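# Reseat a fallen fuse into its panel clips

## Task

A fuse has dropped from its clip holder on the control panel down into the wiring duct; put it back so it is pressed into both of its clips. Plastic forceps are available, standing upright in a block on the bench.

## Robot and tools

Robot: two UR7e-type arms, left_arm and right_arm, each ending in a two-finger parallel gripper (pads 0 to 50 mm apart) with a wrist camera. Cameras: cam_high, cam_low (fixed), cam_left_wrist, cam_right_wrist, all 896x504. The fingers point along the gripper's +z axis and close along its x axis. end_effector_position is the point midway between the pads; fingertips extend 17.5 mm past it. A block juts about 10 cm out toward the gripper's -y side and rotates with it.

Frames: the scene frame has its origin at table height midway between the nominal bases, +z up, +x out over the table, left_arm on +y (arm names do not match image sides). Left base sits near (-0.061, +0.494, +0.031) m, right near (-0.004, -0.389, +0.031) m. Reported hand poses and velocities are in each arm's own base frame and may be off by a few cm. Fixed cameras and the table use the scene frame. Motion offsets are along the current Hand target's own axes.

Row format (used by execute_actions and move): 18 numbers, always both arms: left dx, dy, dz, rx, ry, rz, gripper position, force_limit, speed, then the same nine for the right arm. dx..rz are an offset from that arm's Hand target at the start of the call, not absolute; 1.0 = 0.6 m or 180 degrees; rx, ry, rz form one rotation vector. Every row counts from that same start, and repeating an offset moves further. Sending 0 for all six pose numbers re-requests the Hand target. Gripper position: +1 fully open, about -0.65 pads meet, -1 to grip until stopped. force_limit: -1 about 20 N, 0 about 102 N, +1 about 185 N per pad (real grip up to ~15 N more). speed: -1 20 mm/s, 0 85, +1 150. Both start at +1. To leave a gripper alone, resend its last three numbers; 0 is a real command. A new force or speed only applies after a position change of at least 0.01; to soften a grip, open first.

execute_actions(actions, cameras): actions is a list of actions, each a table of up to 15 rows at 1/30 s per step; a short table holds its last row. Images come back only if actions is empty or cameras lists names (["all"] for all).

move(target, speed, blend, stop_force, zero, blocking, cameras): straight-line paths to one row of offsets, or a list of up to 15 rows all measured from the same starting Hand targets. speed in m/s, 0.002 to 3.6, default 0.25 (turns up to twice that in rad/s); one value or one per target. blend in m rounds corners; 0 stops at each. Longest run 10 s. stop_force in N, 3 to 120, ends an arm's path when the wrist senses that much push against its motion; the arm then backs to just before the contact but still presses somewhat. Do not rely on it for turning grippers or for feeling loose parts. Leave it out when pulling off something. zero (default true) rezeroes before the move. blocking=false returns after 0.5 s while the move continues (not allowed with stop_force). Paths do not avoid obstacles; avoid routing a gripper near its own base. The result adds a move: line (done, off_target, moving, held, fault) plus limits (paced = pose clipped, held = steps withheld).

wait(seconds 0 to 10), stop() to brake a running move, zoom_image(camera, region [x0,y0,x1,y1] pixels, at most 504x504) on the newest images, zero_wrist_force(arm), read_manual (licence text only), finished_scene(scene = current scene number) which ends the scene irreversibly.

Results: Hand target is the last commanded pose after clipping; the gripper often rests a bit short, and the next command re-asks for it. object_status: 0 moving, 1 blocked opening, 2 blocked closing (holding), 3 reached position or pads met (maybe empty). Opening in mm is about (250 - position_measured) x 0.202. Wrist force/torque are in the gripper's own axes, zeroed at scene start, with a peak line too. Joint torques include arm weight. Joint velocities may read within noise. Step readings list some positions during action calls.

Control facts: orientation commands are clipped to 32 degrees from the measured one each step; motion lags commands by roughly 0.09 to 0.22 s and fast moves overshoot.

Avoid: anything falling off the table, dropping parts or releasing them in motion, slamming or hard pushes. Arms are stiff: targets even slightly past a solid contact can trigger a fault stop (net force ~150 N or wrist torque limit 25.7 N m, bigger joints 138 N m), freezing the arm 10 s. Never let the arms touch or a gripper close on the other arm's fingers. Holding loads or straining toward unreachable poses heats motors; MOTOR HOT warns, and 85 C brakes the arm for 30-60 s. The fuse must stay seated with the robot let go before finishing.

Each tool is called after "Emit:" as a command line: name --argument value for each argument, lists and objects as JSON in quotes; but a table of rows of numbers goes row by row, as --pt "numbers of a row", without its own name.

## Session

Emit:
execute_actions --actions '[]'

Emit:
zoom_image --camera "cam_high" --region '[390, 230, 590, 370]'

Scene clock: 0.00 s.
left_arm: end_effector_position=(+0.9054, +0.0452, +0.2008) position_measured=3 object_status=3 end_effector_quat_wxyz=(-0.166, +0.657, -0.605, +0.418) | right_arm: end_effector_position=(+0.3442, -0.2893, +0.2504) position_measured=3 object_status=3 end_effector_quat_wxyz=(+0.216, +0.797, +0.261, -0.500)
Joint positions: left_arm=[-0.019 -0.782 1.275 -2.966 -1.85 -3.377] | right_arm=[3.143 -1.812 -1.677 -2.257 0.922 1.316]
Joint velocities: within noise
Joint torques (N m): no reading
Wrist force (N): no reading
Wrist torque (N m): no reading
Wrist force, peak (N): no reading
Hand target: left_arm +0.9054, +0.0452, +0.2008; -0.166, +0.657, -0.605, +0.418 | right_arm +0.3442, -0.2893, +0.2504; +0.216, +0.797, +0.261, -0.500
Tool commands: left_gripper/position=+1.0 left_gripper/force_limit=+1.0 left_gripper/speed=+1.0 right_gripper/position=+1.0 right_gripper/force_limit=+1.0 right_gripper/speed=+1.0

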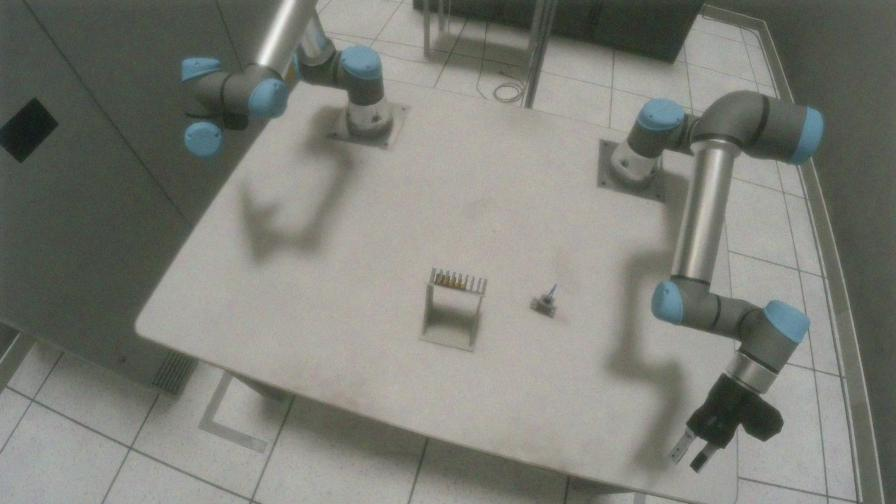

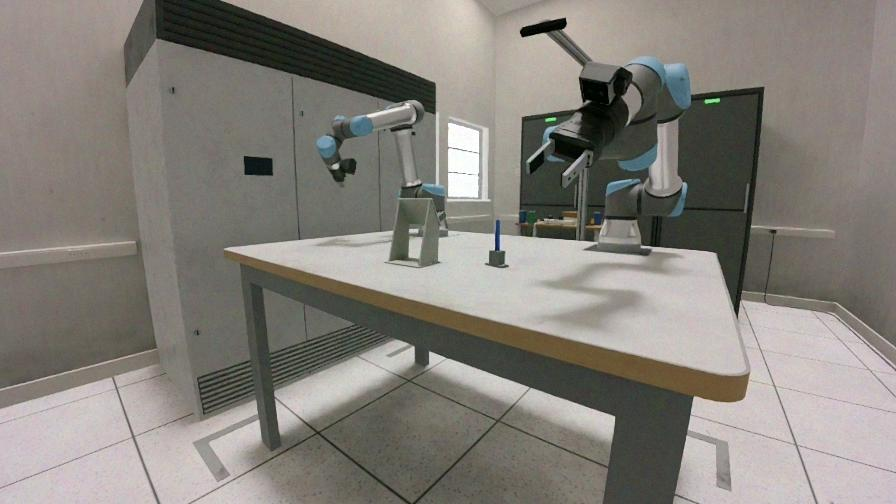

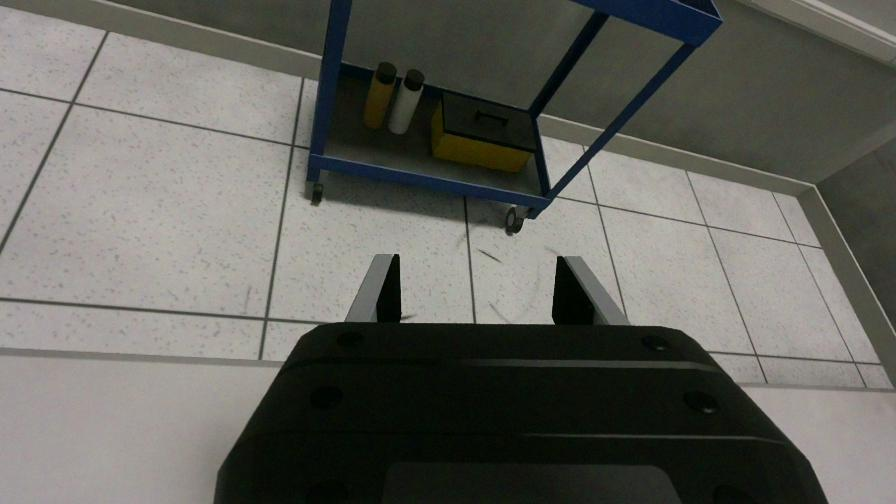

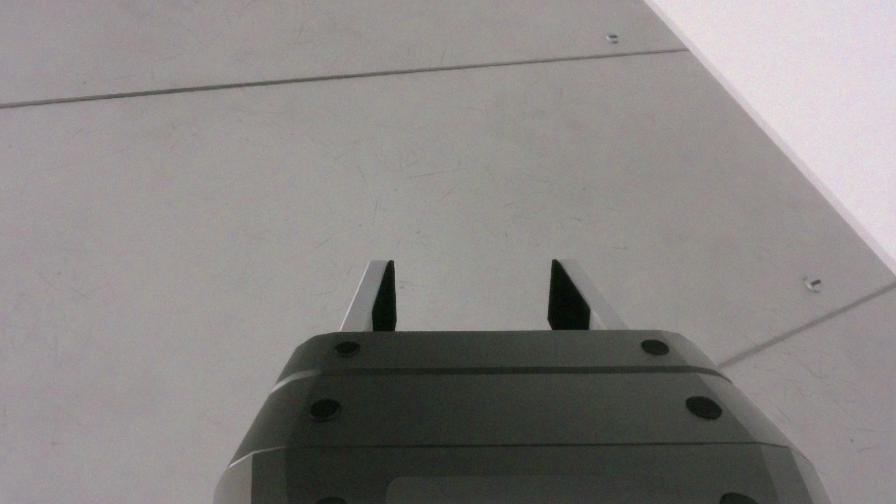

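Scaled by 2.520 from the camera's 896x504 image, which has a finer 1280x720 frame.

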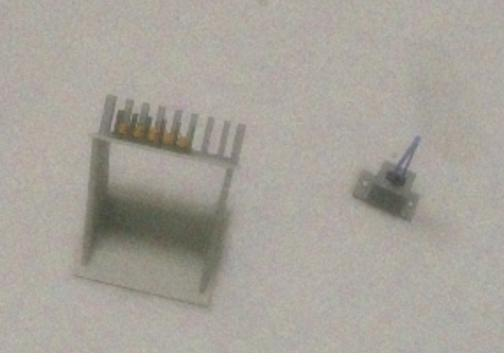

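Emit:
move --pt "0.261 0.0113 -0.306 -0.091 0.211 0.456 1 1 1 0 0 0 0 0 0 1 1 1" --pt "0.7167 0.3913 -0.5017 0.174 -0.404 -0.872 1 1 1 0 0 0 0 0 0 1 1 1" --speed 0.6 --blend 0.05

Emit:
move --target '[-0.017,-0.083,0.083,-0.25,0,0,1,1,1,0,0,0,0,0,0,1,1,1]' --speed 0.4 --cameras '["cam_left_wrist"]'

Scene clock: 21.17 s.
left_arm: end_effector_position=(+0.4899, -0.3189, +0.3601) position_measured=3 object_status=3 end_effector_quat_wxyz=(+0.000, +0.708, +0.707, -0.001) | right_arm: end_effector_position=(+0.3442, -0.2893, +0.2504) position_measured=3 object_status=3 end_effector_quat_wxyz=(+0.216, +0.797, +0.261, -0.500)
Joint positions: left_arm=[-0.807 -1.383 1.284 -1.471 -1.572 -0.805] | right_arm=[3.143 -1.812 -1.677 -2.257 0.922 1.316]
Joint torques (N m): left_arm=[-10.93 -25.84 -32.3 -3.54 0.69 -1.44] | right_arm=[-0.18 34.6 21.68 -0.29 -0.58 -0.05]
Wrist force (N): left_arm=[-1.4 3.1 -0.6] | right_arm=[0.0 0.3 0.1]
Wrist torque (N m): left_arm=[-0.09 0.05 0.13] | right_arm=[0.04 0.01 0.01]
Wrist force, peak (N): left_arm=[-2.0 3.4 -0.6] | right_arm=[-0.3 0.5 0.3]
Hand target: left_arm +0.4899, -0.3189, +0.3600; +0.000, +0.708, +0.707, -0.001 | right_arm +0.3442, -0.2893, +0.2504; +0.216, +0.797, +0.261, -0.500
Off the commanded pose: left_arm 0.000 m, 0 deg | right_arm 0.000 m, 0 deg.
move: done

Scene clock: 22.70 s.
left_arm: end_effector_position=(+0.4400, -0.3291, +0.3104) position_measured=3 object_status=3 end_effector_quat_wxyz=(+0.271, +0.654, +0.653, +0.270) end_effector_velocity=(+0.001, +0.001, -0.001) end_effector_angular_velocity=(+0.002, -0.005, +0.001) | right_arm: end_effector_position=(+0.3442, -0.2893, +0.2504) position_measured=3 object_status=3 end_effector_quat_wxyz=(+0.216, +0.797, +0.261, -0.500)
Joint positions: left_arm=[-1.232 -1.743 2.052 -2.201 -0.842 -1.107] | right_arm=[3.143 -1.812 -1.677 -2.257 0.922 1.316]
Joint velocities: left_arm=[0 0 0.004 -0.004 0.005 0] | right_arm=[within noise]
Joint torques (N m): left_arm=[-8.51 -9.55 -16.52 -5.57 2.89 0.6] | right_arm=[-0.26 34.78 21.13 -0.45 -0.47 -0.07]
Wrist force (N): left_arm=[-2.0 5.9 0.8] | right_arm=[0.0 0.1 0.1]
Wrist torque (N m): left_arm=[-0.65 0.05 0.16] | right_arm=[0.02 0.01 0.01]
Wrist force, peak (N): left_arm=[-2.5 6.4 0.4] | right_arm=[0.0 0.4 0.4]
Hand target: left_arm +0.4400, -0.3291, +0.3103; +0.271, +0.654, +0.653, +0.270 | right_arm +0.3442, -0.2893, +0.2504; +0.216, +0.797, +0.261, -0.500
Off the commanded pose: left_arm 0.000 m, 0 deg | right_arm 0.000 m, 0 deg.
move: done
Images, in order (width x height): cam_left_wrist 896x504.

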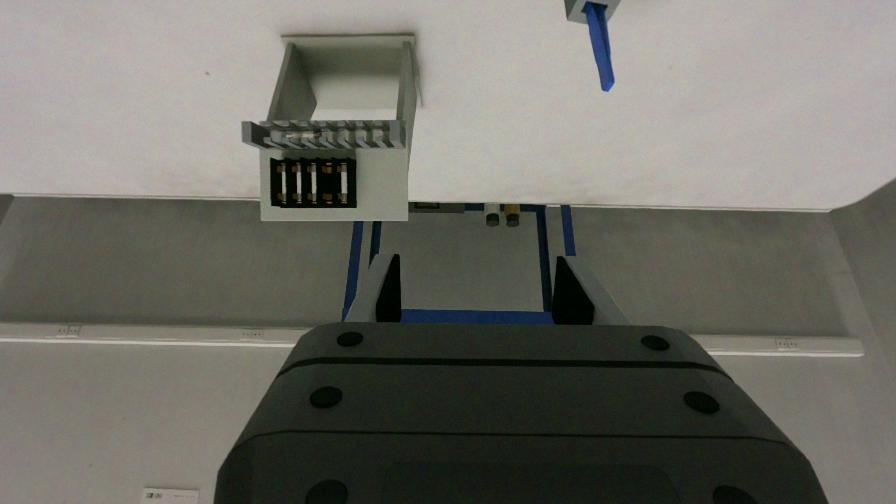

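Emit:
zoom_image --camera "cam_left_wrist" --region '[230, 90, 430, 230]'

Emit:
move --target '[0.18,0.001,0.2958,0.2473,-0.0436,0.1053,1,1,1,0,0,0,0,0,0,1,1,1]' --speed 0.4 --cameras '["cam_left_wrist"]'

Emit:
zoom_image --camera "cam_left_wrist" --region '[360, 130, 600, 320]'

Scaled by 2.520 from the camera's 896x504 image, which has a finer 1280x720 frame.

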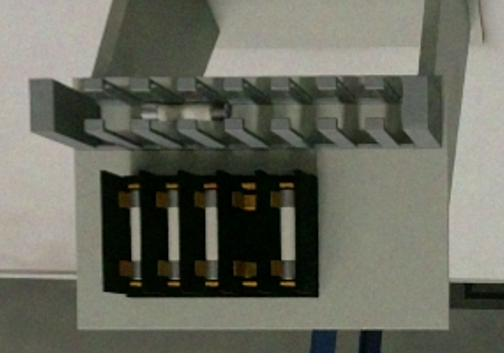

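Scene clock: 33.40 s.
left_arm: end_effector_position=(+0.5660, -0.2214, +0.1850) position_measured=3 object_status=3 end_effector_quat_wxyz=(+0.000, +0.820, +0.573, +0.000) end_effector_velocity=(-0.001, +0.000, -0.001) end_effector_angular_velocity=(+0.002, +0.005, -0.006) | right_arm: end_effector_position=(+0.3442, -0.2893, +0.2504) position_measured=3 object_status=3 end_effector_quat_wxyz=(+0.216, +0.797, +0.261, -0.500)
Joint positions: left_arm=[-0.594 -1.28 1.606 -1.897 -1.572 -0.243] | right_arm=[3.143 -1.812 -1.677 -2.257 0.922 1.316]
Joint velocities: left_arm=[0 0.002 -0.002 0.006 -0.001 0.005] | right_arm=[within noise]
Joint torques (N m): left_arm=[3.55 -30.16 -32.58 -1.63 -1.32 2.64] | right_arm=[-0.9 35.38 21.5 -0.36 -0.49 0]
Wrist force (N): left_arm=[-1.4 3.3 -0.6] | right_arm=[-0.3 0.0 0.3]
Wrist torque (N m): left_arm=[-0.05 0.06 0.12] | right_arm=[0.01 0.05 0.01]
Wrist force, peak (N): left_arm=[-2.6 6.5 0.7] | right_arm=[-0.6 0.6 0.1]
Hand target: left_arm +0.5660, -0.2214, +0.1850; +0.000, +0.820, +0.573, +0.000 | right_arm +0.3442, -0.2893, +0.2504; +0.216, +0.797, +0.261, -0.500
Off the commanded pose: left_arm 0.000 m, 0 deg | right_arm 0.000 m, 0 deg.
move: done
Images, in order (width x height): cam_left_wrist 896x504.

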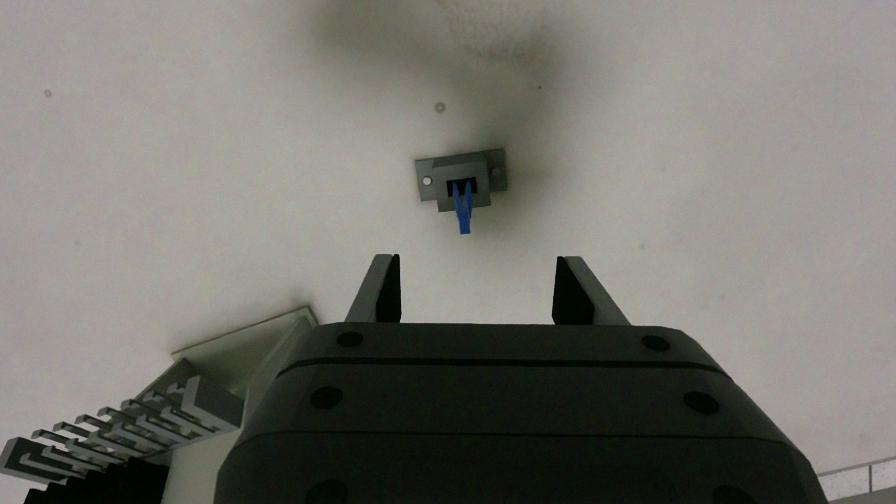

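Scaled by 2.100 from the camera's 896x504 image, which has a finer 1280x720 frame.

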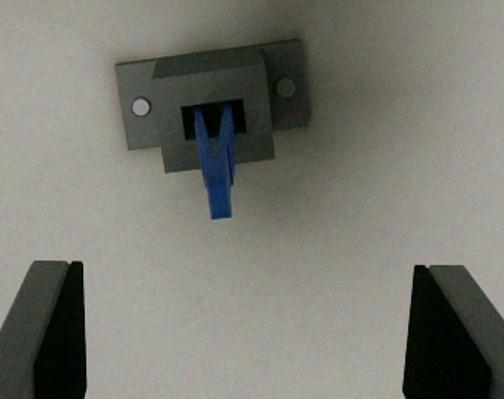

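Emit:
move --pt "0 0.0033 0.05 0 0 -0.038 1 1 1 0 0 0 0 0 0 1 1 1" --pt "0 0.0033 0.217 0 0 -0.038 1 1 1 0 0 0 0 0 0 1 1 1" --speed 0.18 --blend 0.02

Emit:
execute_actions --actions '[[[0,0,0,0,0,0,-0.3,-1,0,0,0,0,0,0,0,1,1,1]],[[0,0,0,0,0,0,-1,-1,-0.8,0,0,0,0,0,0,1,1,1]],[[0,0,0,0,0,0,-1,-1,-0.8,0,0,0,0,0,0,1,1,1]]]'

Emit:
move --target '[0,0,-0.23,0,0,0,-1,-1,-0.8,0,0,0,0,0,0,1,1,1]' --cameras '["cam_left_wrist"]'

Emit:
zoom_image --camera "cam_left_wrist" --region '[400, 180, 560, 340]'

Scene clock: 45.27 s.
left_arm: end_effector_position=(+0.5679, -0.2222, +0.0549) position_measured=3 object_status=3 end_effector_quat_wxyz=(+0.000, +0.784, +0.621, +0.000) | right_arm: end_effector_position=(+0.3442, -0.2893, +0.2504) position_measured=3 object_status=3 end_effector_quat_wxyz=(+0.216, +0.797, +0.261, -0.500)
Joint positions: left_arm=[-0.593 -1.133 1.771 -2.208 -1.572 -0.362] | right_arm=[3.143 -1.812 -1.677 -2.257 0.922 1.316]
Joint torques (N m): left_arm=[-13.37 -36.49 -17.67 -3.94 1.39 -2.05] | right_arm=[-0.24 33.69 21.92 -0.48 -0.54 0.07]
Wrist force (N): left_arm=[-1.6 3.4 -0.5] | right_arm=[-0.5 0.1 0.3]
Wrist torque (N m): left_arm=[-0.06 0.10 -0.11] | right_arm=[0.02 0.09 0.01]
Wrist force, peak (N): left_arm=[-1.5 3.4 -2.6] | right_arm=[-0.3 0.0 0.6]
Hand target: left_arm +0.5678, -0.2222, +0.0548; +0.000, +0.784, +0.621, +0.000 | right_arm +0.3442, -0.2893, +0.2504; +0.216, +0.797, +0.261, -0.500
Off the commanded pose: left_arm 0.000 m, 0 deg | right_arm 0.000 m, 0 deg.
move: done

Scene clock: 46.97 s.
left_arm: end_effector_position=(+0.5678, -0.2222, +0.0548) position_measured=222 object_status=2 end_effector_quat_wxyz=(+0.000, +0.784, +0.621, +0.000) | right_arm: end_effector_position=(+0.3442, -0.2893, +0.2504) position_measured=3 object_status=3 end_effector_quat_wxyz=(+0.216, +0.797, +0.261, -0.500)
Joint positions: left_arm=[-0.593 -1.133 1.771 -2.209 -1.572 -0.362] | right_arm=[3.143 -1.812 -1.677 -2.257 0.922 1.316]
Joint torques (N m): left_arm=[-13.36 -33.69 -11.64 -4.12 0.17 -2.26] | right_arm=[-0.14 35.11 21.8 -0.5 -0.5 -0.07]
Wrist force (N): left_arm=[-1.9 3.4 -0.8] | right_arm=[-0.2 0.1 0.2]
Wrist torque (N m): left_arm=[-0.06 0.14 -0.10] | right_arm=[0.02 0.04 0.01]
Wrist force, peak (N): left_arm=[-1.8 3.6 -0.3] | right_arm=[-0.7 0.5 0.1]
Hand target: left_arm +0.5678, -0.2222, +0.0548; +0.000, +0.784, +0.621, +0.000 | right_arm +0.3442, -0.2893, +0.2504; +0.216, +0.797, +0.261, -0.500
Off the commanded pose: left_arm 0.000 m, 0 deg | right_arm 0.000 m, 0 deg.
Step readings (end_effector_position of left_arm | right_arm):
0: (+0.5679, -0.2222, +0.0549) | (+0.3442, -0.2893, +0.2504)
1: (+0.5679, -0.2222, +0.0549) | (+0.3442, -0.2893, +0.2504)
2: (+0.5679, -0.2222, +0.0549) | (+0.3442, -0.2893, +0.2504)
4: (+0.5679, -0.2222, +0.0549) | (+0.3442, -0.2893, +0.2504)
8: (+0.5679, -0.2222, +0.0549) | (+0.3442, -0.2893, +0.2504)
15: (+0.5678, -0.2222, +0.0548) | (+0.3442, -0.2893, +0.2504)
16: (+0.5678, -0.2222, +0.0548) | (+0.3442, -0.2893, +0.2504)
17: (+0.5678, -0.2222, +0.0548) | (+0.3442, -0.2893, +0.2504)
19: (+0.5678, -0.2222, +0.0548) | (+0.3442, -0.2893, +0.2504)
23: (+0.5678, -0.2222, +0.0548) | (+0.3442, -0.2893, +0.2504)
30: (+0.5678, -0.2222, +0.0548) | (+0.3442, -0.2893, +0.2504)
31: (+0.5678, -0.2222, +0.0548) | (+0.3442, -0.2893, +0.2504)
32: (+0.5678, -0.2222, +0.0548) | (+0.3442, -0.2893, +0.2504)
34: (+0.5678, -0.2222, +0.0548) | (+0.3442, -0.2893, +0.2504)
38: (+0.5678, -0.2222, +0.0548) | (+0.3442, -0.2893, +0.2504)
45: (+0.5678, -0.2222, +0.0548) | (+0.3442, -0.2893, +0.2504)

Scene clock: 48.03 s.
left_arm: end_effector_position=(+0.5678, -0.2220, +0.1926) position_measured=222 object_status=2 end_effector_quat_wxyz=(+0.000, +0.784, +0.621, +0.000) | right_arm: end_effector_position=(+0.3442, -0.2893, +0.2504) position_measured=3 object_status=3 end_effector_quat_wxyz=(+0.216, +0.797, +0.261, -0.500)
Joint positions: left_arm=[-0.593 -1.281 1.587 -1.876 -1.572 -0.361] | right_arm=[3.143 -1.812 -1.677 -2.257 0.922 1.316]
Joint torques (N m): left_arm=[13.81 -48.78 -33.59 -1.42 -1.36 2.17] | right_arm=[0.14 35.71 20.89 -0.67 -0.48 0.03]
Wrist force (N): left_arm=[-1.5 3.1 -0.3] | right_arm=[-0.2 0.0 0.3]
Wrist torque (N m): left_arm=[-0.10 0.08 -0.09] | right_arm=[0.00 0.02 0.01]
Wrist force, peak (N): left_arm=[-1.3 3.4 -4.4] | right_arm=[-0.5 0.3 0.4]
Hand target: left_arm +0.5679, -0.2221, +0.1928; +0.000, +0.784, +0.621, +0.000 | right_arm +0.3442, -0.2893, +0.2504; +0.216, +0.797, +0.261, -0.500
Off the commanded pose: left_arm 0.000 m, 0 deg | right_arm 0.000 m, 0 deg.
move: done
Images, in order (width x height): cam_left_wrist 896x504.

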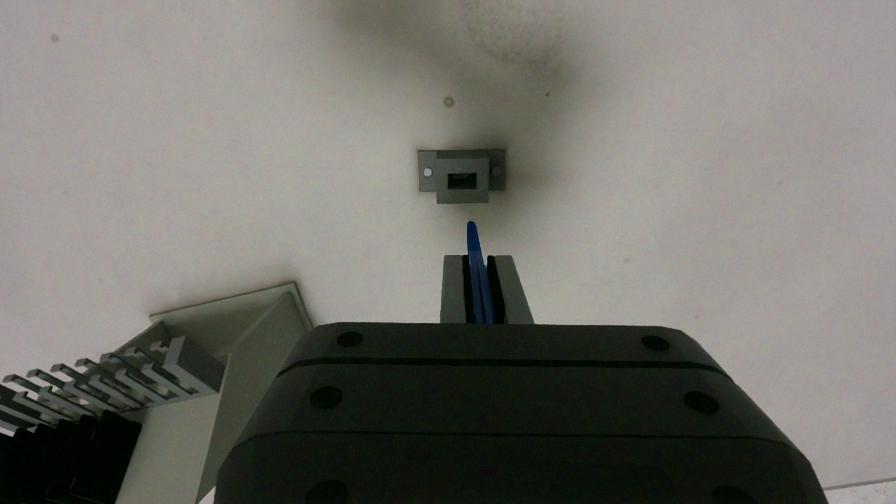

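Scaled by 3.150 from the camera's 896x504 image, which has a finer 1280x720 frame.

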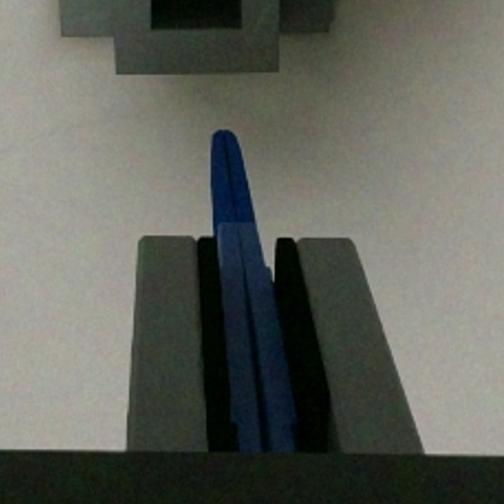

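Emit:
move --pt "-0.2535 -0.0738 -0.012 -0.22 0.2776 0.3853 -1 -1 -0.8 0 0 0 0 0 0 1 1 1" --pt "-0.4122 0 0.0618 -0.22 0.2776 0.3853 -1 -1 -0.8 0 0 0 0 0 0 1 1 1" --speed 0.5 --blend 0.03

Emit:
execute_actions --actions '[[[0,0,0,0,0,0,-0.34,-1,-1,0,0,0,0,0,0,1,1,1]],[[0,0,0,0,0,0,-0.34,-1,-1,0,0,0,0,0,0,1,1,1]]]' --cameras '["cam_left_wrist"]'

Emit:
zoom_image --camera "cam_left_wrist" --region '[430, 150, 530, 280]'

Scene clock: 65.33 s.
left_arm: end_effector_position=(+0.5112, -0.4627, +0.1560) position_measured=222 object_status=2 end_effector_quat_wxyz=(+0.001, +0.869, +0.000, +0.496) | right_arm: end_effector_position=(+0.3442, -0.2893, +0.2504) position_measured=3 object_status=3 end_effector_quat_wxyz=(+0.216, +0.797, +0.261, -0.500)
Joint positions: left_arm=[-1.261 -1.11 1.987 -2.925 -0.61 0.563] | right_arm=[3.143 -1.812 -1.677 -2.257 0.922 1.316]
Joint torques (N m): left_arm=[-10.27 -31.01 -24.14 -3.91 0.17 -2.05] | right_arm=[-0.99 34.82 21.46 -0.73 -0.57 -0.04]
Wrist force (N): left_arm=[1.1 1.9 0.3] | right_arm=[0.0 0.3 0.2]
Wrist torque (N m): left_arm=[-0.57 0.33 0.50] | right_arm=[0.04 0.00 0.01]
Wrist force, peak (N): left_arm=[0.6 6.2 2.3] | right_arm=[-0.5 0.5 0.5]
Hand target: left_arm +0.5112, -0.4628, +0.1559; +0.001, +0.869, +0.000, +0.496 | right_arm +0.3442, -0.2893, +0.2504; +0.216, +0.797, +0.261, -0.500
Off the commanded pose: left_arm 0.000 m, 0 deg | right_arm 0.000 m, 0 deg.
move: done

Scene clock: 66.53 s.
left_arm: end_effector_position=(+0.5112, -0.4628, +0.1559) position_measured=203 object_status=3 end_effector_quat_wxyz=(+0.001, +0.869, +0.000, +0.496) | right_arm: end_effector_position=(+0.3442, -0.2893, +0.2504) position_measured=3 object_status=3 end_effector_quat_wxyz=(+0.216, +0.797, +0.261, -0.500)
Joint positions: left_arm=[-1.261 -1.11 1.987 -2.925 -0.61 0.563] | right_arm=[3.143 -1.812 -1.677 -2.257 0.922 1.316]
Joint torques (N m): left_arm=[-13.82 -30.75 -25.39 -2.37 0.14 -2.23] | right_arm=[0.09 35.33 21.6 -0.63 -0.55 0]
Wrist force (N): left_arm=[1.0 2.0 0.6] | right_arm=[-0.2 0.3 0.3]
Wrist torque (N m): left_arm=[-0.56 0.35 0.52] | right_arm=[0.06 0.03 0.01]
Wrist force, peak (N): left_arm=[1.5 2.5 0.5] | right_arm=[-0.5 0.4 0.1]
Hand target: left_arm +0.5112, -0.4628, +0.1559; +0.001, +0.869, +0.000, +0.496 | right_arm +0.3442, -0.2893, +0.2504; +0.216, +0.797, +0.261, -0.500
Off the commanded pose: left_arm 0.000 m, 0 deg | right_arm 0.000 m, 0 deg.
Step readings (end_effector_position of left_arm | right_arm):
0: (+0.5112, -0.4627, +0.1560) | (+0.3442, -0.2893, +0.2504)
1: (+0.5112, -0.4627, +0.1560) | (+0.3442, -0.2893, +0.2504)
2: (+0.5112, -0.4627, +0.1560) | (+0.3442, -0.2893, +0.2504)
4: (+0.5112, -0.4628, +0.1560) | (+0.3442, -0.2893, +0.2504)
8: (+0.5112, -0.4628, +0.1560) | (+0.3442, -0.2893, +0.2504)
15: (+0.5112, -0.4628, +0.1560) | (+0.3442, -0.2893, +0.2504)
16: (+0.5112, -0.4628, +0.1560) | (+0.3442, -0.2893, +0.2504)
17: (+0.5112, -0.4628, +0.1560) | (+0.3442, -0.2893, +0.2504)
19: (+0.5112, -0.4628, +0.1559) | (+0.3442, -0.2893, +0.2504)
23: (+0.5112, -0.4628, +0.1559) | (+0.3442, -0.2893, +0.2504)
30: (+0.5112, -0.4628, +0.1559) | (+0.3442, -0.2893, +0.2504)
Images, in order (width x height): cam_left_wrist 896x504.

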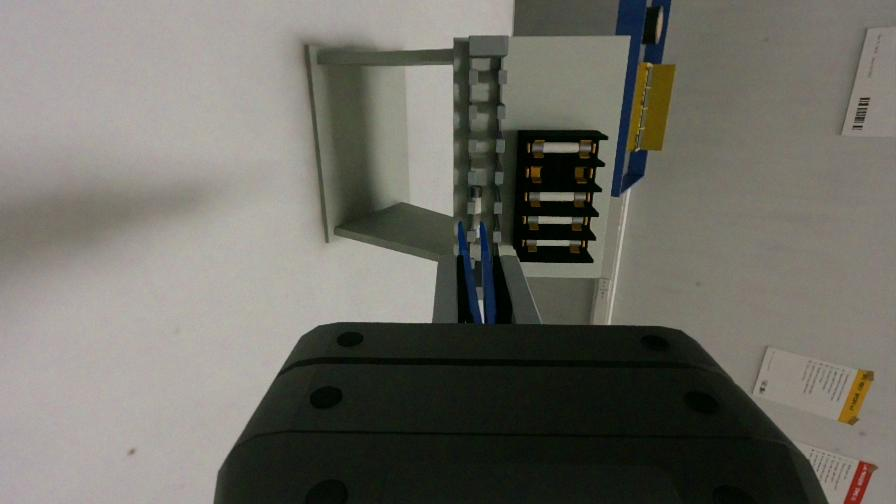

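Scaled by 3.877 from the camera's 896x504 image, which has a finer 1280x720 frame.

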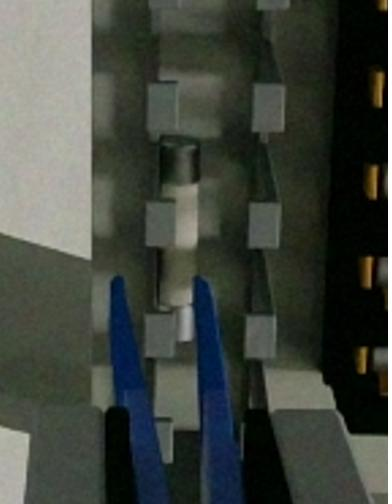

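Emit:
move --pt "0.011 0.0032 0.02 0 0 0 -0.34 -1 -1 0 0 0 0 0 0 1 1 1" --pt "0.011 0.0032 0.075 0 0 0 -0.34 -1 -1 0 0 0 0 0 0 1 1 1" --speed '[0.1,0.04]' --stop_force 5 --cameras '["cam_left_wrist"]'

Emit:
zoom_image --camera "cam_left_wrist" --region '[445, 180, 515, 270]'

Scene clock: 80.50 s.
left_arm: end_effector_position=(+0.5533, -0.4648, +0.1387) position_measured=203 object_status=3 end_effector_quat_wxyz=(+0.001, +0.869, +0.000, +0.496) | right_arm: end_effector_position=(+0.3442, -0.2893, +0.2504) position_measured=3 object_status=3 end_effector_quat_wxyz=(+0.216, +0.797, +0.261, -0.500)
Joint positions: left_arm=[-1.189 -1.014 1.909 -3.03 -0.646 0.669] | right_arm=[3.143 -1.812 -1.677 -2.257 0.922 1.316]
Joint torques (N m): left_arm=[-14.42 -55.06 -8.16 -4.09 3.27 -2.17] | right_arm=[-0.63 35.58 21.18 -0.61 -0.45 0.03]
Wrist force (N): left_arm=[1.2 2.4 0.8] | right_arm=[-0.2 0.1 0.0]
Wrist torque (N m): left_arm=[-0.51 0.33 0.65] | right_arm=[0.02 0.03 0.00]
Wrist force, peak (N): left_arm=[2.3 2.4 1.5] | right_arm=[-0.4 0.5 0.4]
Hand target: left_arm +0.5533, -0.4648, +0.1387; +0.001, +0.869, +0.000, +0.496 | right_arm +0.3442, -0.2893, +0.2504; +0.216, +0.797, +0.261, -0.500
Off the commanded pose: left_arm 0.000 m, 0 deg | right_arm 0.000 m, 0 deg.
move: done
Images, in order (width x height): cam_left_wrist 896x504.

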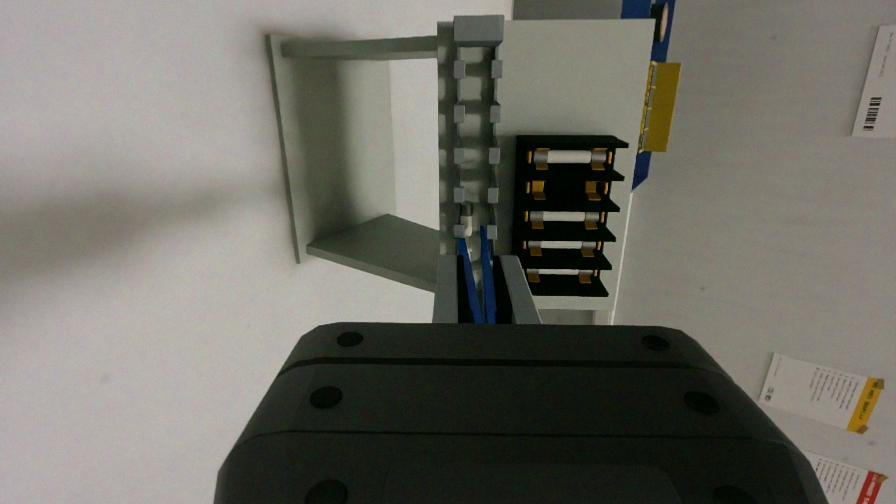

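Scaled by 5.600 from the camera's 896x504 image, which has a finer 1280x720 frame.

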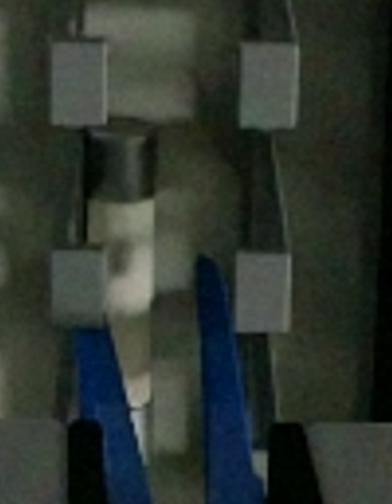

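Emit:
move --target '[-0.0012,0,0.028,0,0,0,-0.34,-1,-1,0,0,0,0,0,0,1,1,1]' --speed 0.012 --stop_force 16 --cameras '["cam_left_wrist"]'

Emit:
zoom_image --camera "cam_left_wrist" --region '[445, 180, 515, 270]'

Scene clock: 86.53 s.
left_arm: end_effector_position=(+0.5621, -0.4648, +0.1330) position_measured=203 object_status=3 end_effector_quat_wxyz=(+0.001, +0.869, +0.000, +0.496) | right_arm: end_effector_position=(+0.3442, -0.2893, +0.2504) position_measured=3 object_status=3 end_effector_quat_wxyz=(+0.216, +0.797, +0.261, -0.500)
Joint positions: left_arm=[-1.174 -0.991 1.893 -3.053 -0.654 0.689] | right_arm=[3.143 -1.812 -1.677 -2.257 0.922 1.316]
Joint torques (N m): left_arm=[-6.37 -49.85 -6.02 -3.08 3.25 -2.24] | right_arm=[0.38 36.09 20.9 -0.63 -0.41 -0.04]
Wrist force (N): left_arm=[2.0 3.3 -16.9] | right_arm=[-0.1 0.0 0.1]
Wrist torque (N m): left_arm=[-0.51 0.24 0.64] | right_arm=[0.01 0.02 0.00]
Wrist force, peak (N): left_arm=[2.4 1.2 -33.2] | right_arm=[-0.3 0.3 0.5]
Hand target: left_arm +0.5621, -0.4648, +0.1330; +0.001, +0.869, +0.000, +0.496 (not the last commanded pose) | right_arm +0.3442, -0.2893, +0.2504; +0.216, +0.797, +0.261, -0.500
Off the commanded pose: left_arm 0.006 m, 0 deg | right_arm 0.000 m, 0 deg.
move: contact (left_arm)
Images, in order (width x height): cam_left_wrist 896x504.

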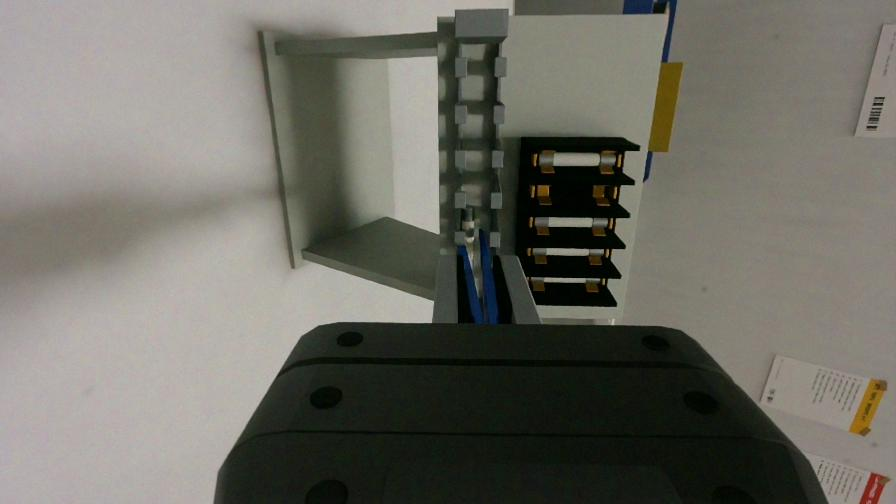

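Scaled by 5.600 from the camera's 896x504 image, which has a finer 1280x720 frame.

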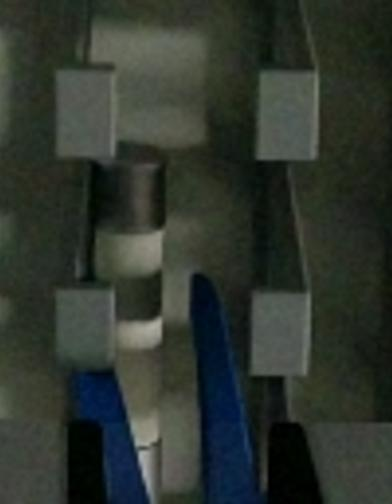

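Emit:
move --target '[0.0028,0,-0.009,0,0,0,-0.34,-1,-1,0,0,0,0,0,0,1,1,1]' --speed 0.05 --cameras '["cam_left_wrist"]'

Emit:
zoom_image --camera "cam_left_wrist" --region '[445, 180, 515, 270]'

Emit:
move --target '[0,0,0.027,0,0,0,-0.34,-1,-1,0,0,0,0,0,0,1,1,1]' --speed 0.012 --stop_force 16 --cameras '["cam_left_wrist"]'

Emit:
zoom_image --camera "cam_left_wrist" --region '[445, 180, 515, 270]'

Scene clock: 96.47 s.
left_arm: end_effector_position=(+0.5582, -0.4648, +0.1373) position_measured=203 object_status=3 end_effector_quat_wxyz=(+0.001, +0.869, +0.000, +0.496) | right_arm: end_effector_position=(+0.3442, -0.2893, +0.2504) position_measured=3 object_status=3 end_effector_quat_wxyz=(+0.216, +0.797, +0.261, -0.500)
Joint positions: left_arm=[-1.181 -1.004 1.9 -3.039 -0.65 0.68] | right_arm=[3.143 -1.812 -1.677 -2.257 0.922 1.316]
Joint torques (N m): left_arm=[-3.31 -35.62 -17.67 -4.49 2.23 0.13] | right_arm=[-0.27 34.52 21.11 -0.74 -0.42 -0.03]
Wrist force (N): left_arm=[1.4 2.6 0.9] | right_arm=[-0.2 0.4 0.2]
Wrist torque (N m): left_arm=[-0.48 0.31 0.73] | right_arm=[0.06 0.04 0.01]
Wrist force, peak (N): left_arm=[2.2 3.3 -17.3] | right_arm=[-0.5 0.2 0.4]
Hand target: left_arm +0.5583, -0.4648, +0.1372; +0.001, +0.869, +0.000, +0.496 | right_arm +0.3442, -0.2893, +0.2504; +0.216, +0.797, +0.261, -0.500
Off the commanded pose: left_arm 0.000 m, 0 deg | right_arm 0.000 m, 0 deg.
move: done
Images, in order (width x height): cam_left_wrist 896x504.

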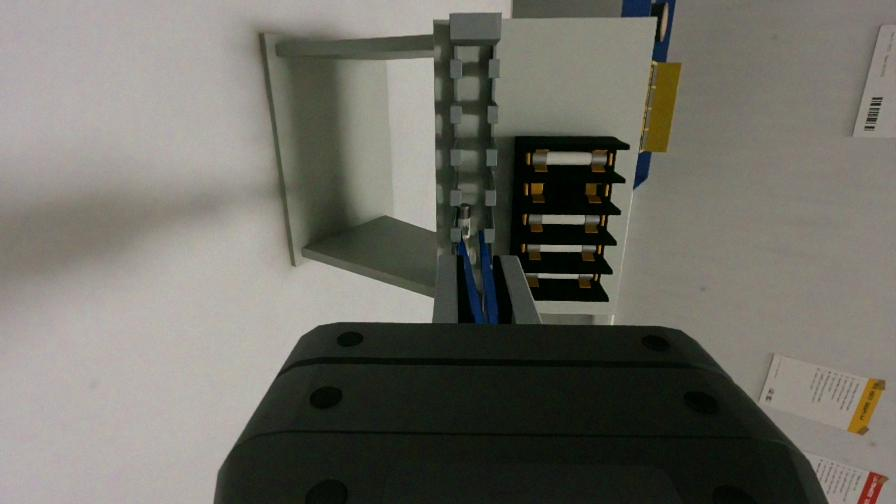

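Scaled by 5.600 from the camera's 896x504 image, which has a finer 1280x720 frame.

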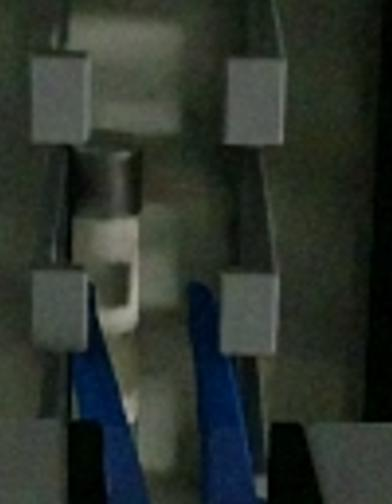

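Scene clock: 97.93 s.
left_arm: end_effector_position=(+0.5614, -0.4649, +0.1354) position_measured=203 object_status=3 end_effector_quat_wxyz=(+0.001, +0.869, +0.000, +0.496) | right_arm: end_effector_position=(+0.3442, -0.2893, +0.2504) position_measured=3 object_status=3 end_effector_quat_wxyz=(+0.216, +0.797, +0.261, -0.500)
Joint positions: left_arm=[-1.175 -0.996 1.893 -3.047 -0.653 0.688] | right_arm=[3.143 -1.812 -1.677 -2.257 0.922 1.316]
Joint torques (N m): left_arm=[-7.89 -49.79 -5.98 -2.97 3.29 -2.13] | right_arm=[-0.44 35.88 20.85 -0.72 -0.48 0]
Wrist force (N): left_arm=[1.5 3.0 -16.0] | right_arm=[0.1 0.3 0.2]
Wrist torque (N m): left_arm=[-0.58 0.23 0.63] | right_arm=[0.04 -0.01 0.00]
Wrist force, peak (N): left_arm=[1.6 1.0 -33.0] | right_arm=[0.2 0.4 0.7]
Hand target: left_arm +0.5614, -0.4649, +0.1354; +0.001, +0.869, +0.000, +0.496 (not the last commanded pose) | right_arm +0.3442, -0.2893, +0.2504; +0.216, +0.797, +0.261, -0.500
Off the commanded pose: left_arm 0.013 m, 0 deg | right_arm 0.000 m, 0 deg.
move: contact (left_arm)
Images, in order (width x height): cam_left_wrist 896x504.

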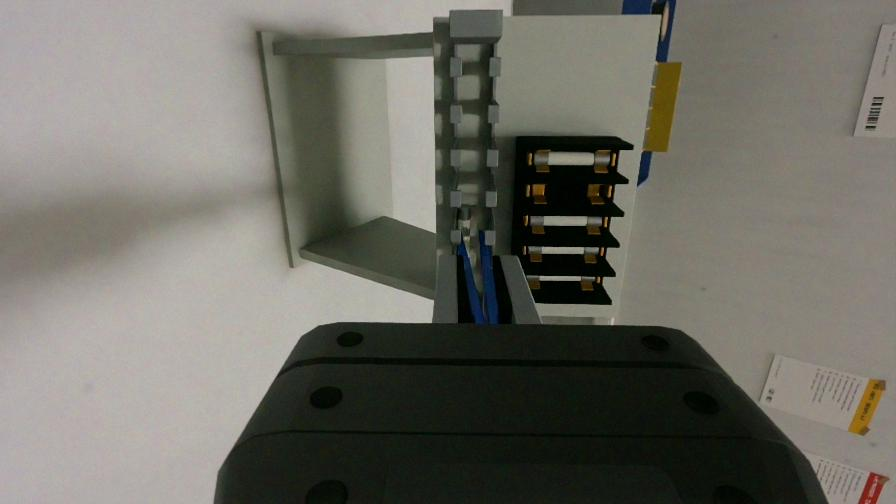

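Scaled by 5.600 from the camera's 896x504 image, which has a finer 1280x720 frame.

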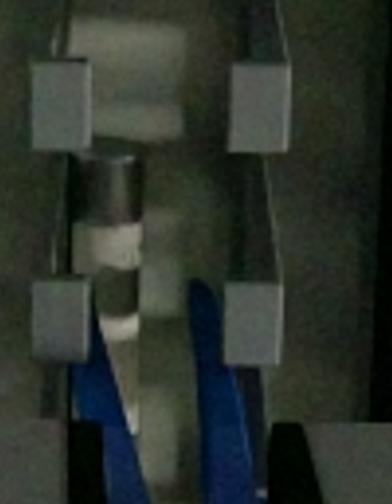

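Emit:
move --target '[-0.0015,0,-0.006,0,0,0,-0.34,-1,-1,0,0,0,0,0,0,1,1,1]' --speed 0.05

Emit:
move --target '[0,0,0.022,0,0,0,-0.34,-1,-1,0,0,0,0,0,0,1,1,1]' --speed 0.012 --stop_force 20 --cameras '["cam_left_wrist"]'

Emit:
zoom_image --camera "cam_left_wrist" --region '[445, 180, 515, 270]'

Scene clock: 103.37 s.
left_arm: end_effector_position=(+0.5578, -0.4649, +0.1364) position_measured=203 object_status=3 end_effector_quat_wxyz=(+0.001, +0.869, +0.000, +0.496) | right_arm: end_effector_position=(+0.3442, -0.2893, +0.2504) position_measured=3 object_status=3 end_effector_quat_wxyz=(+0.216, +0.797, +0.261, -0.500)
Joint positions: left_arm=[-1.181 -1.003 1.901 -3.041 -0.65 0.679] | right_arm=[3.143 -1.812 -1.677 -2.257 0.922 1.316]
Joint torques (N m): left_arm=[-4.39 -41.92 -18.95 -3.91 2.37 0.17] | right_arm=[-0.22 35.98 21.28 -0.77 -0.42 -0.03]
Wrist force (N): left_arm=[1.3 2.4 0.5] | right_arm=[-0.3 0.3 0.2]
Wrist torque (N m): left_arm=[-0.50 0.32 0.73] | right_arm=[0.05 0.05 0.01]
Wrist force, peak (N): left_arm=[1.8 3.1 -16.8] | right_arm=[-0.4 0.6 0.1]
Hand target: left_arm +0.5579, -0.4649, +0.1364; +0.001, +0.869, +0.000, +0.496 | right_arm +0.3442, -0.2893, +0.2504; +0.216, +0.797, +0.261, -0.500
Off the commanded pose: left_arm 0.000 m, 0 deg | right_arm 0.000 m, 0 deg.
move: done

Scene clock: 104.90 s.
left_arm: end_effector_position=(+0.5626, -0.4649, +0.1337) position_measured=203 object_status=3 end_effector_quat_wxyz=(+0.001, +0.869, +0.000, +0.496) | right_arm: end_effector_position=(+0.3442, -0.2893, +0.2504) position_measured=3 object_status=3 end_effector_quat_wxyz=(+0.216, +0.797, +0.261, -0.500)
Joint positions: left_arm=[-1.174 -0.991 1.892 -3.053 -0.654 0.69] | right_arm=[3.143 -1.812 -1.677 -2.257 0.922 1.316]
Joint torques (N m): left_arm=[-7.07 -48.4 -6.28 -2.67 3.18 -2.19] | right_arm=[-0.38 34.66 21.15 -0.83 -0.36 0.02]
Wrist force (N): left_arm=[2.0 3.3 -18.5] | right_arm=[0.2 0.1 0.1]
Wrist torque (N m): left_arm=[-0.50 0.22 0.63] | right_arm=[0.01 -0.03 0.01]
Wrist force, peak (N): left_arm=[3.3 1.1 -35.2] | right_arm=[-0.2 0.3 0.6]
Hand target: left_arm +0.5626, -0.4649, +0.1337; +0.001, +0.869, +0.000, +0.496 (not the last commanded pose) | right_arm +0.3442, -0.2893, +0.2504; +0.216, +0.797, +0.261, -0.500
Off the commanded pose: left_arm 0.008 m, 0 deg | right_arm 0.000 m, 0 deg.
move: contact (left_arm)
Images, in order (width x height): cam_left_wrist 896x504.

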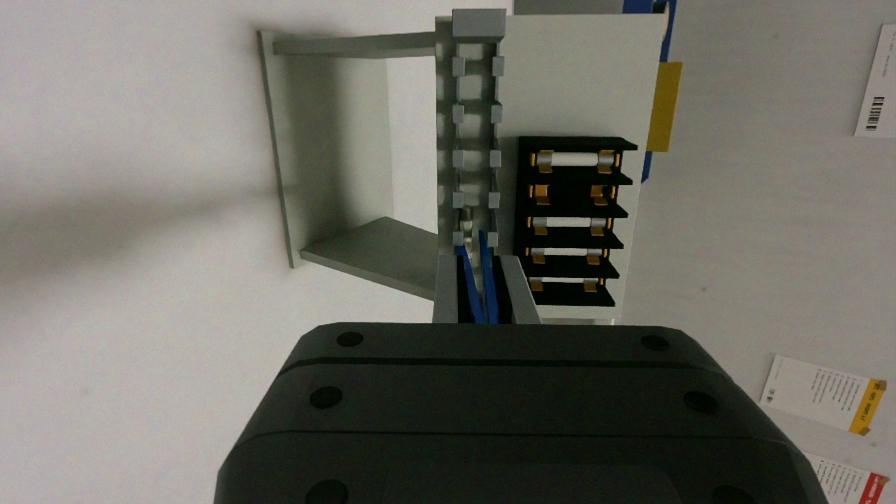

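Scaled by 5.600 from the camera's 896x504 image, which has a finer 1280x720 frame.

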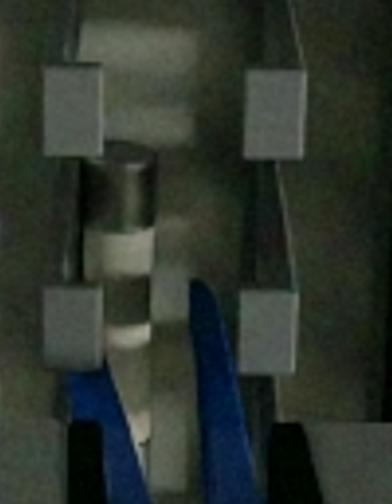

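Emit:
move --target '[0.0012,0,0.016,0,0,0,-0.34,-1,-1,0,0,0,0,0,0,1,1,1]' --speed 0.012 --stop_force 22 --cameras '["cam_left_wrist"]'

Emit:
zoom_image --camera "cam_left_wrist" --region '[445, 180, 515, 270]'

Scene clock: 109.00 s.
left_arm: end_effector_position=(+0.5631, -0.4651, +0.1335) position_measured=203 object_status=3 end_effector_quat_wxyz=(+0.001, +0.868, +0.000, +0.496) | right_arm: end_effector_position=(+0.3442, -0.2893, +0.2504) position_measured=3 object_status=3 end_effector_quat_wxyz=(+0.216, +0.797, +0.261, -0.500)
Joint positions: left_arm=[-1.173 -0.99 1.89 -3.054 -0.655 0.692] | right_arm=[3.143 -1.812 -1.677 -2.257 0.922 1.316]
Joint torques (N m): left_arm=[2.81 -31.72 -3.99 -1.37 3.01 -1.23] | right_arm=[-0.09 34.99 20.85 -0.79 -0.36 -0.03]
Wrist force (N): left_arm=[3.2 3.4 -41.4] | right_arm=[-0.2 0.2 0.5]
Wrist torque (N m): left_arm=[-0.54 0.19 0.73] | right_arm=[0.04 0.05 0.01]
Wrist force, peak (N): left_arm=[4.4 0.8 -59.8] | right_arm=[-0.2 0.6 0.2]
Hand target: left_arm +0.5631, -0.4651, +0.1335; +0.001, +0.868, +0.000, +0.496 (not the last commanded pose) | right_arm +0.3442, -0.2893, +0.2504; +0.216, +0.797, +0.261, -0.500
Off the commanded pose: left_arm 0.009 m, 0 deg | right_arm 0.000 m, 0 deg.
move: contact (left_arm)
Images, in order (width x height): cam_left_wrist 896x504.

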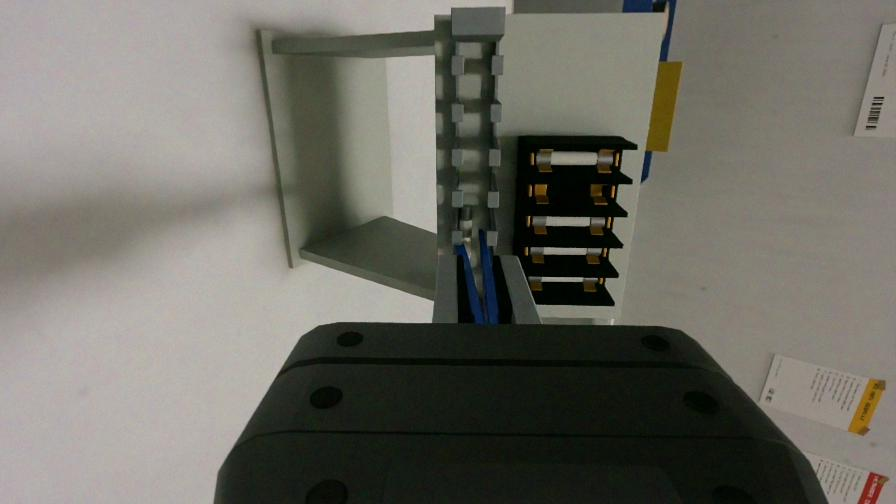

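Scaled by 5.600 from the camera's 896x504 image, which has a finer 1280x720 frame.

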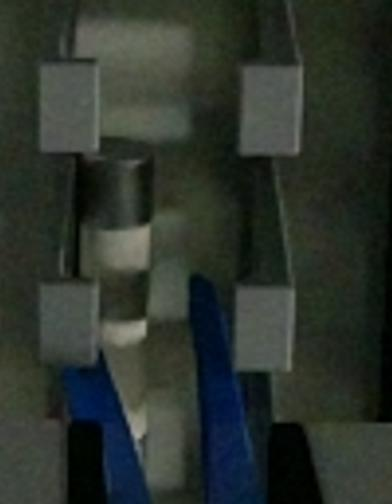

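Emit:
execute_actions --actions '[[[0,0,-0.0015,0,0,0,-0.34,-1,-1,0,0,0,0,0,0,1,1,1]],[[0.003,0,0,0,0,0,-0.34,-1,-1,0,0,0,0,0,0,1,1,1]]]' --cameras '["cam_left_wrist"]'

Emit:
zoom_image --camera "cam_left_wrist" --region '[445, 180, 515, 270]'

Emit:
move --target '[0,0,0.016,0,0,0,-0.34,-1,-1,0,0,0,0,0,0,1,1,1]' --speed 0.012 --stop_force 12 --cameras '["cam_left_wrist"]'

Emit:
zoom_image --camera "cam_left_wrist" --region '[445, 180, 515, 270]'

Scene clock: 124.67 s.
left_arm: end_effector_position=(+0.5632, -0.4651, +0.1355) position_measured=203 object_status=3 end_effector_quat_wxyz=(+0.001, +0.868, +0.000, +0.496) | right_arm: end_effector_position=(+0.3442, -0.2893, +0.2504) position_measured=3 object_status=3 end_effector_quat_wxyz=(+0.216, +0.797, +0.261, -0.500)
Joint positions: left_arm=[-1.173 -0.994 1.89 -3.05 -0.655 0.692] | right_arm=[3.143 -1.812 -1.677 -2.257 0.922 1.316]
Joint torques (N m): left_arm=[6.83 -35.47 -6.68 -4.52 2.89 -2.09] | right_arm=[-0.4 35.09 21.07 -0.91 -0.44 0.02]
Wrist force (N): left_arm=[1.6 2.5 0.5] | right_arm=[-0.2 0.2 0.6]
Wrist torque (N m): left_arm=[-0.49 0.25 0.53] | right_arm=[0.03 0.03 0.01]
Wrist force, peak (N): left_arm=[3.5 2.9 -41.9] | right_arm=[-0.4 0.5 0.3]
Hand target: left_arm +0.5632, -0.4651, +0.1355; +0.001, +0.868, +0.000, +0.496 | right_arm +0.3442, -0.2893, +0.2504; +0.216, +0.797, +0.261, -0.500
Off the commanded pose: left_arm 0.000 m, 0 deg | right_arm 0.000 m, 0 deg.
Step readings (end_effector_position of left_arm | right_arm):
0: (+0.5631, -0.4651, +0.1335) | (+0.3442, -0.2893, +0.2504)
1: (+0.5630, -0.4651, +0.1335) | (+0.3442, -0.2893, +0.2504)
2: (+0.5629, -0.4651, +0.1335) | (+0.3442, -0.2893, +0.2504)
4: (+0.5624, -0.4650, +0.1337) | (+0.3442, -0.2893, +0.2504)
8: (+0.5623, -0.4649, +0.1338) | (+0.3442, -0.2893, +0.2504)
15: (+0.5623, -0.4650, +0.1339) | (+0.3442, -0.2893, +0.2504)
16: (+0.5623, -0.4650, +0.1339) | (+0.3442, -0.2893, +0.2504)
17: (+0.5625, -0.4651, +0.1344) | (+0.3442, -0.2893, +0.2504)
19: (+0.5630, -0.4652, +0.1354) | (+0.3442, -0.2893, +0.2504)
23: (+0.5632, -0.4652, +0.1357) | (+0.3442, -0.2893, +0.2504)
30: (+0.5632, -0.4651, +0.1356) | (+0.3442, -0.2893, +0.2504)
Images, in order (width x height): cam_left_wrist 896x504.

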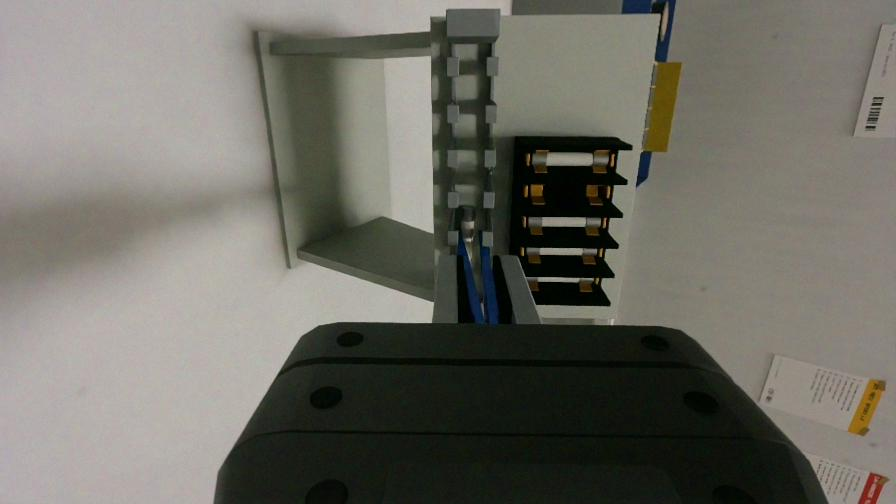

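Scaled by 5.600 from the camera's 896x504 image, which has a finer 1280x720 frame.

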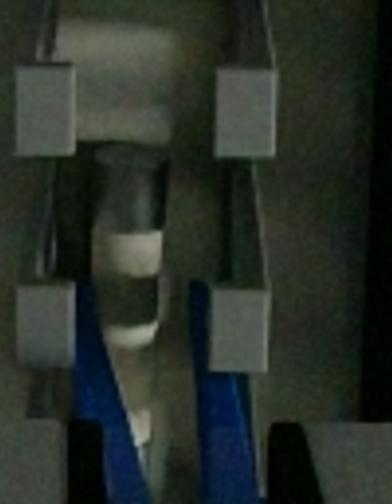

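Scene clock: 126.07 s.
left_arm: end_effector_position=(+0.5661, -0.4651, +0.1338) position_measured=203 object_status=3 end_effector_quat_wxyz=(+0.001, +0.868, +0.000, +0.496) | right_arm: end_effector_position=(+0.3442, -0.2893, +0.2504) position_measured=3 object_status=3 end_effector_quat_wxyz=(+0.216, +0.797, +0.261, -0.500)
Joint positions: left_arm=[-1.168 -0.986 1.884 -3.057 -0.657 0.699] | right_arm=[3.143 -1.812 -1.677 -2.257 0.922 1.316]
Joint torques (N m): left_arm=[-8.99 -52.91 -6.63 -3.35 3.13 -2.22] | right_arm=[-0.07 34.81 20.14 -0.89 -0.36 0.02]
Wrist force (N): left_arm=[0.9 3.0 -11.9] | right_arm=[-0.2 0.0 0.5]
Wrist torque (N m): left_arm=[-0.52 0.34 0.62] | right_arm=[0.00 0.03 0.01]
Wrist force, peak (N): left_arm=[1.0 1.6 -32.1] | right_arm=[-0.2 0.5 0.1]
Hand target: left_arm +0.5661, -0.4651, +0.1338; +0.001, +0.868, +0.000, +0.496 (not the last commanded pose) | right_arm +0.3442, -0.2893, +0.2504; +0.216, +0.797, +0.261, -0.500
Off the commanded pose: left_arm 0.006 m, 0 deg | right_arm 0.000 m, 0 deg.
move: contact (left_arm)
Images, in order (width x height): cam_left_wrist 896x504.

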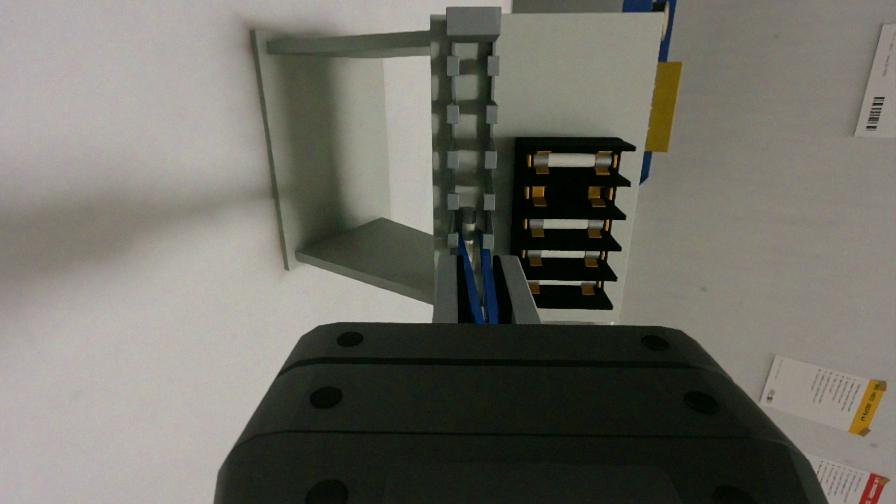

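Scaled by 5.600 from the camera's 896x504 image, which has a finer 1280x720 frame.

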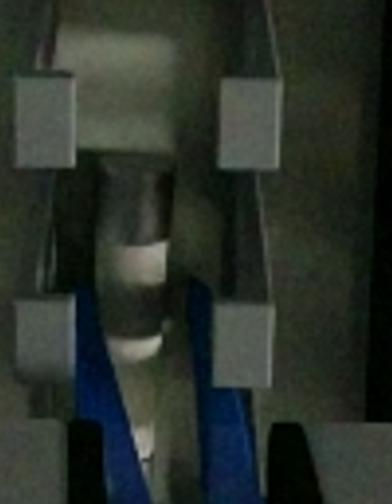

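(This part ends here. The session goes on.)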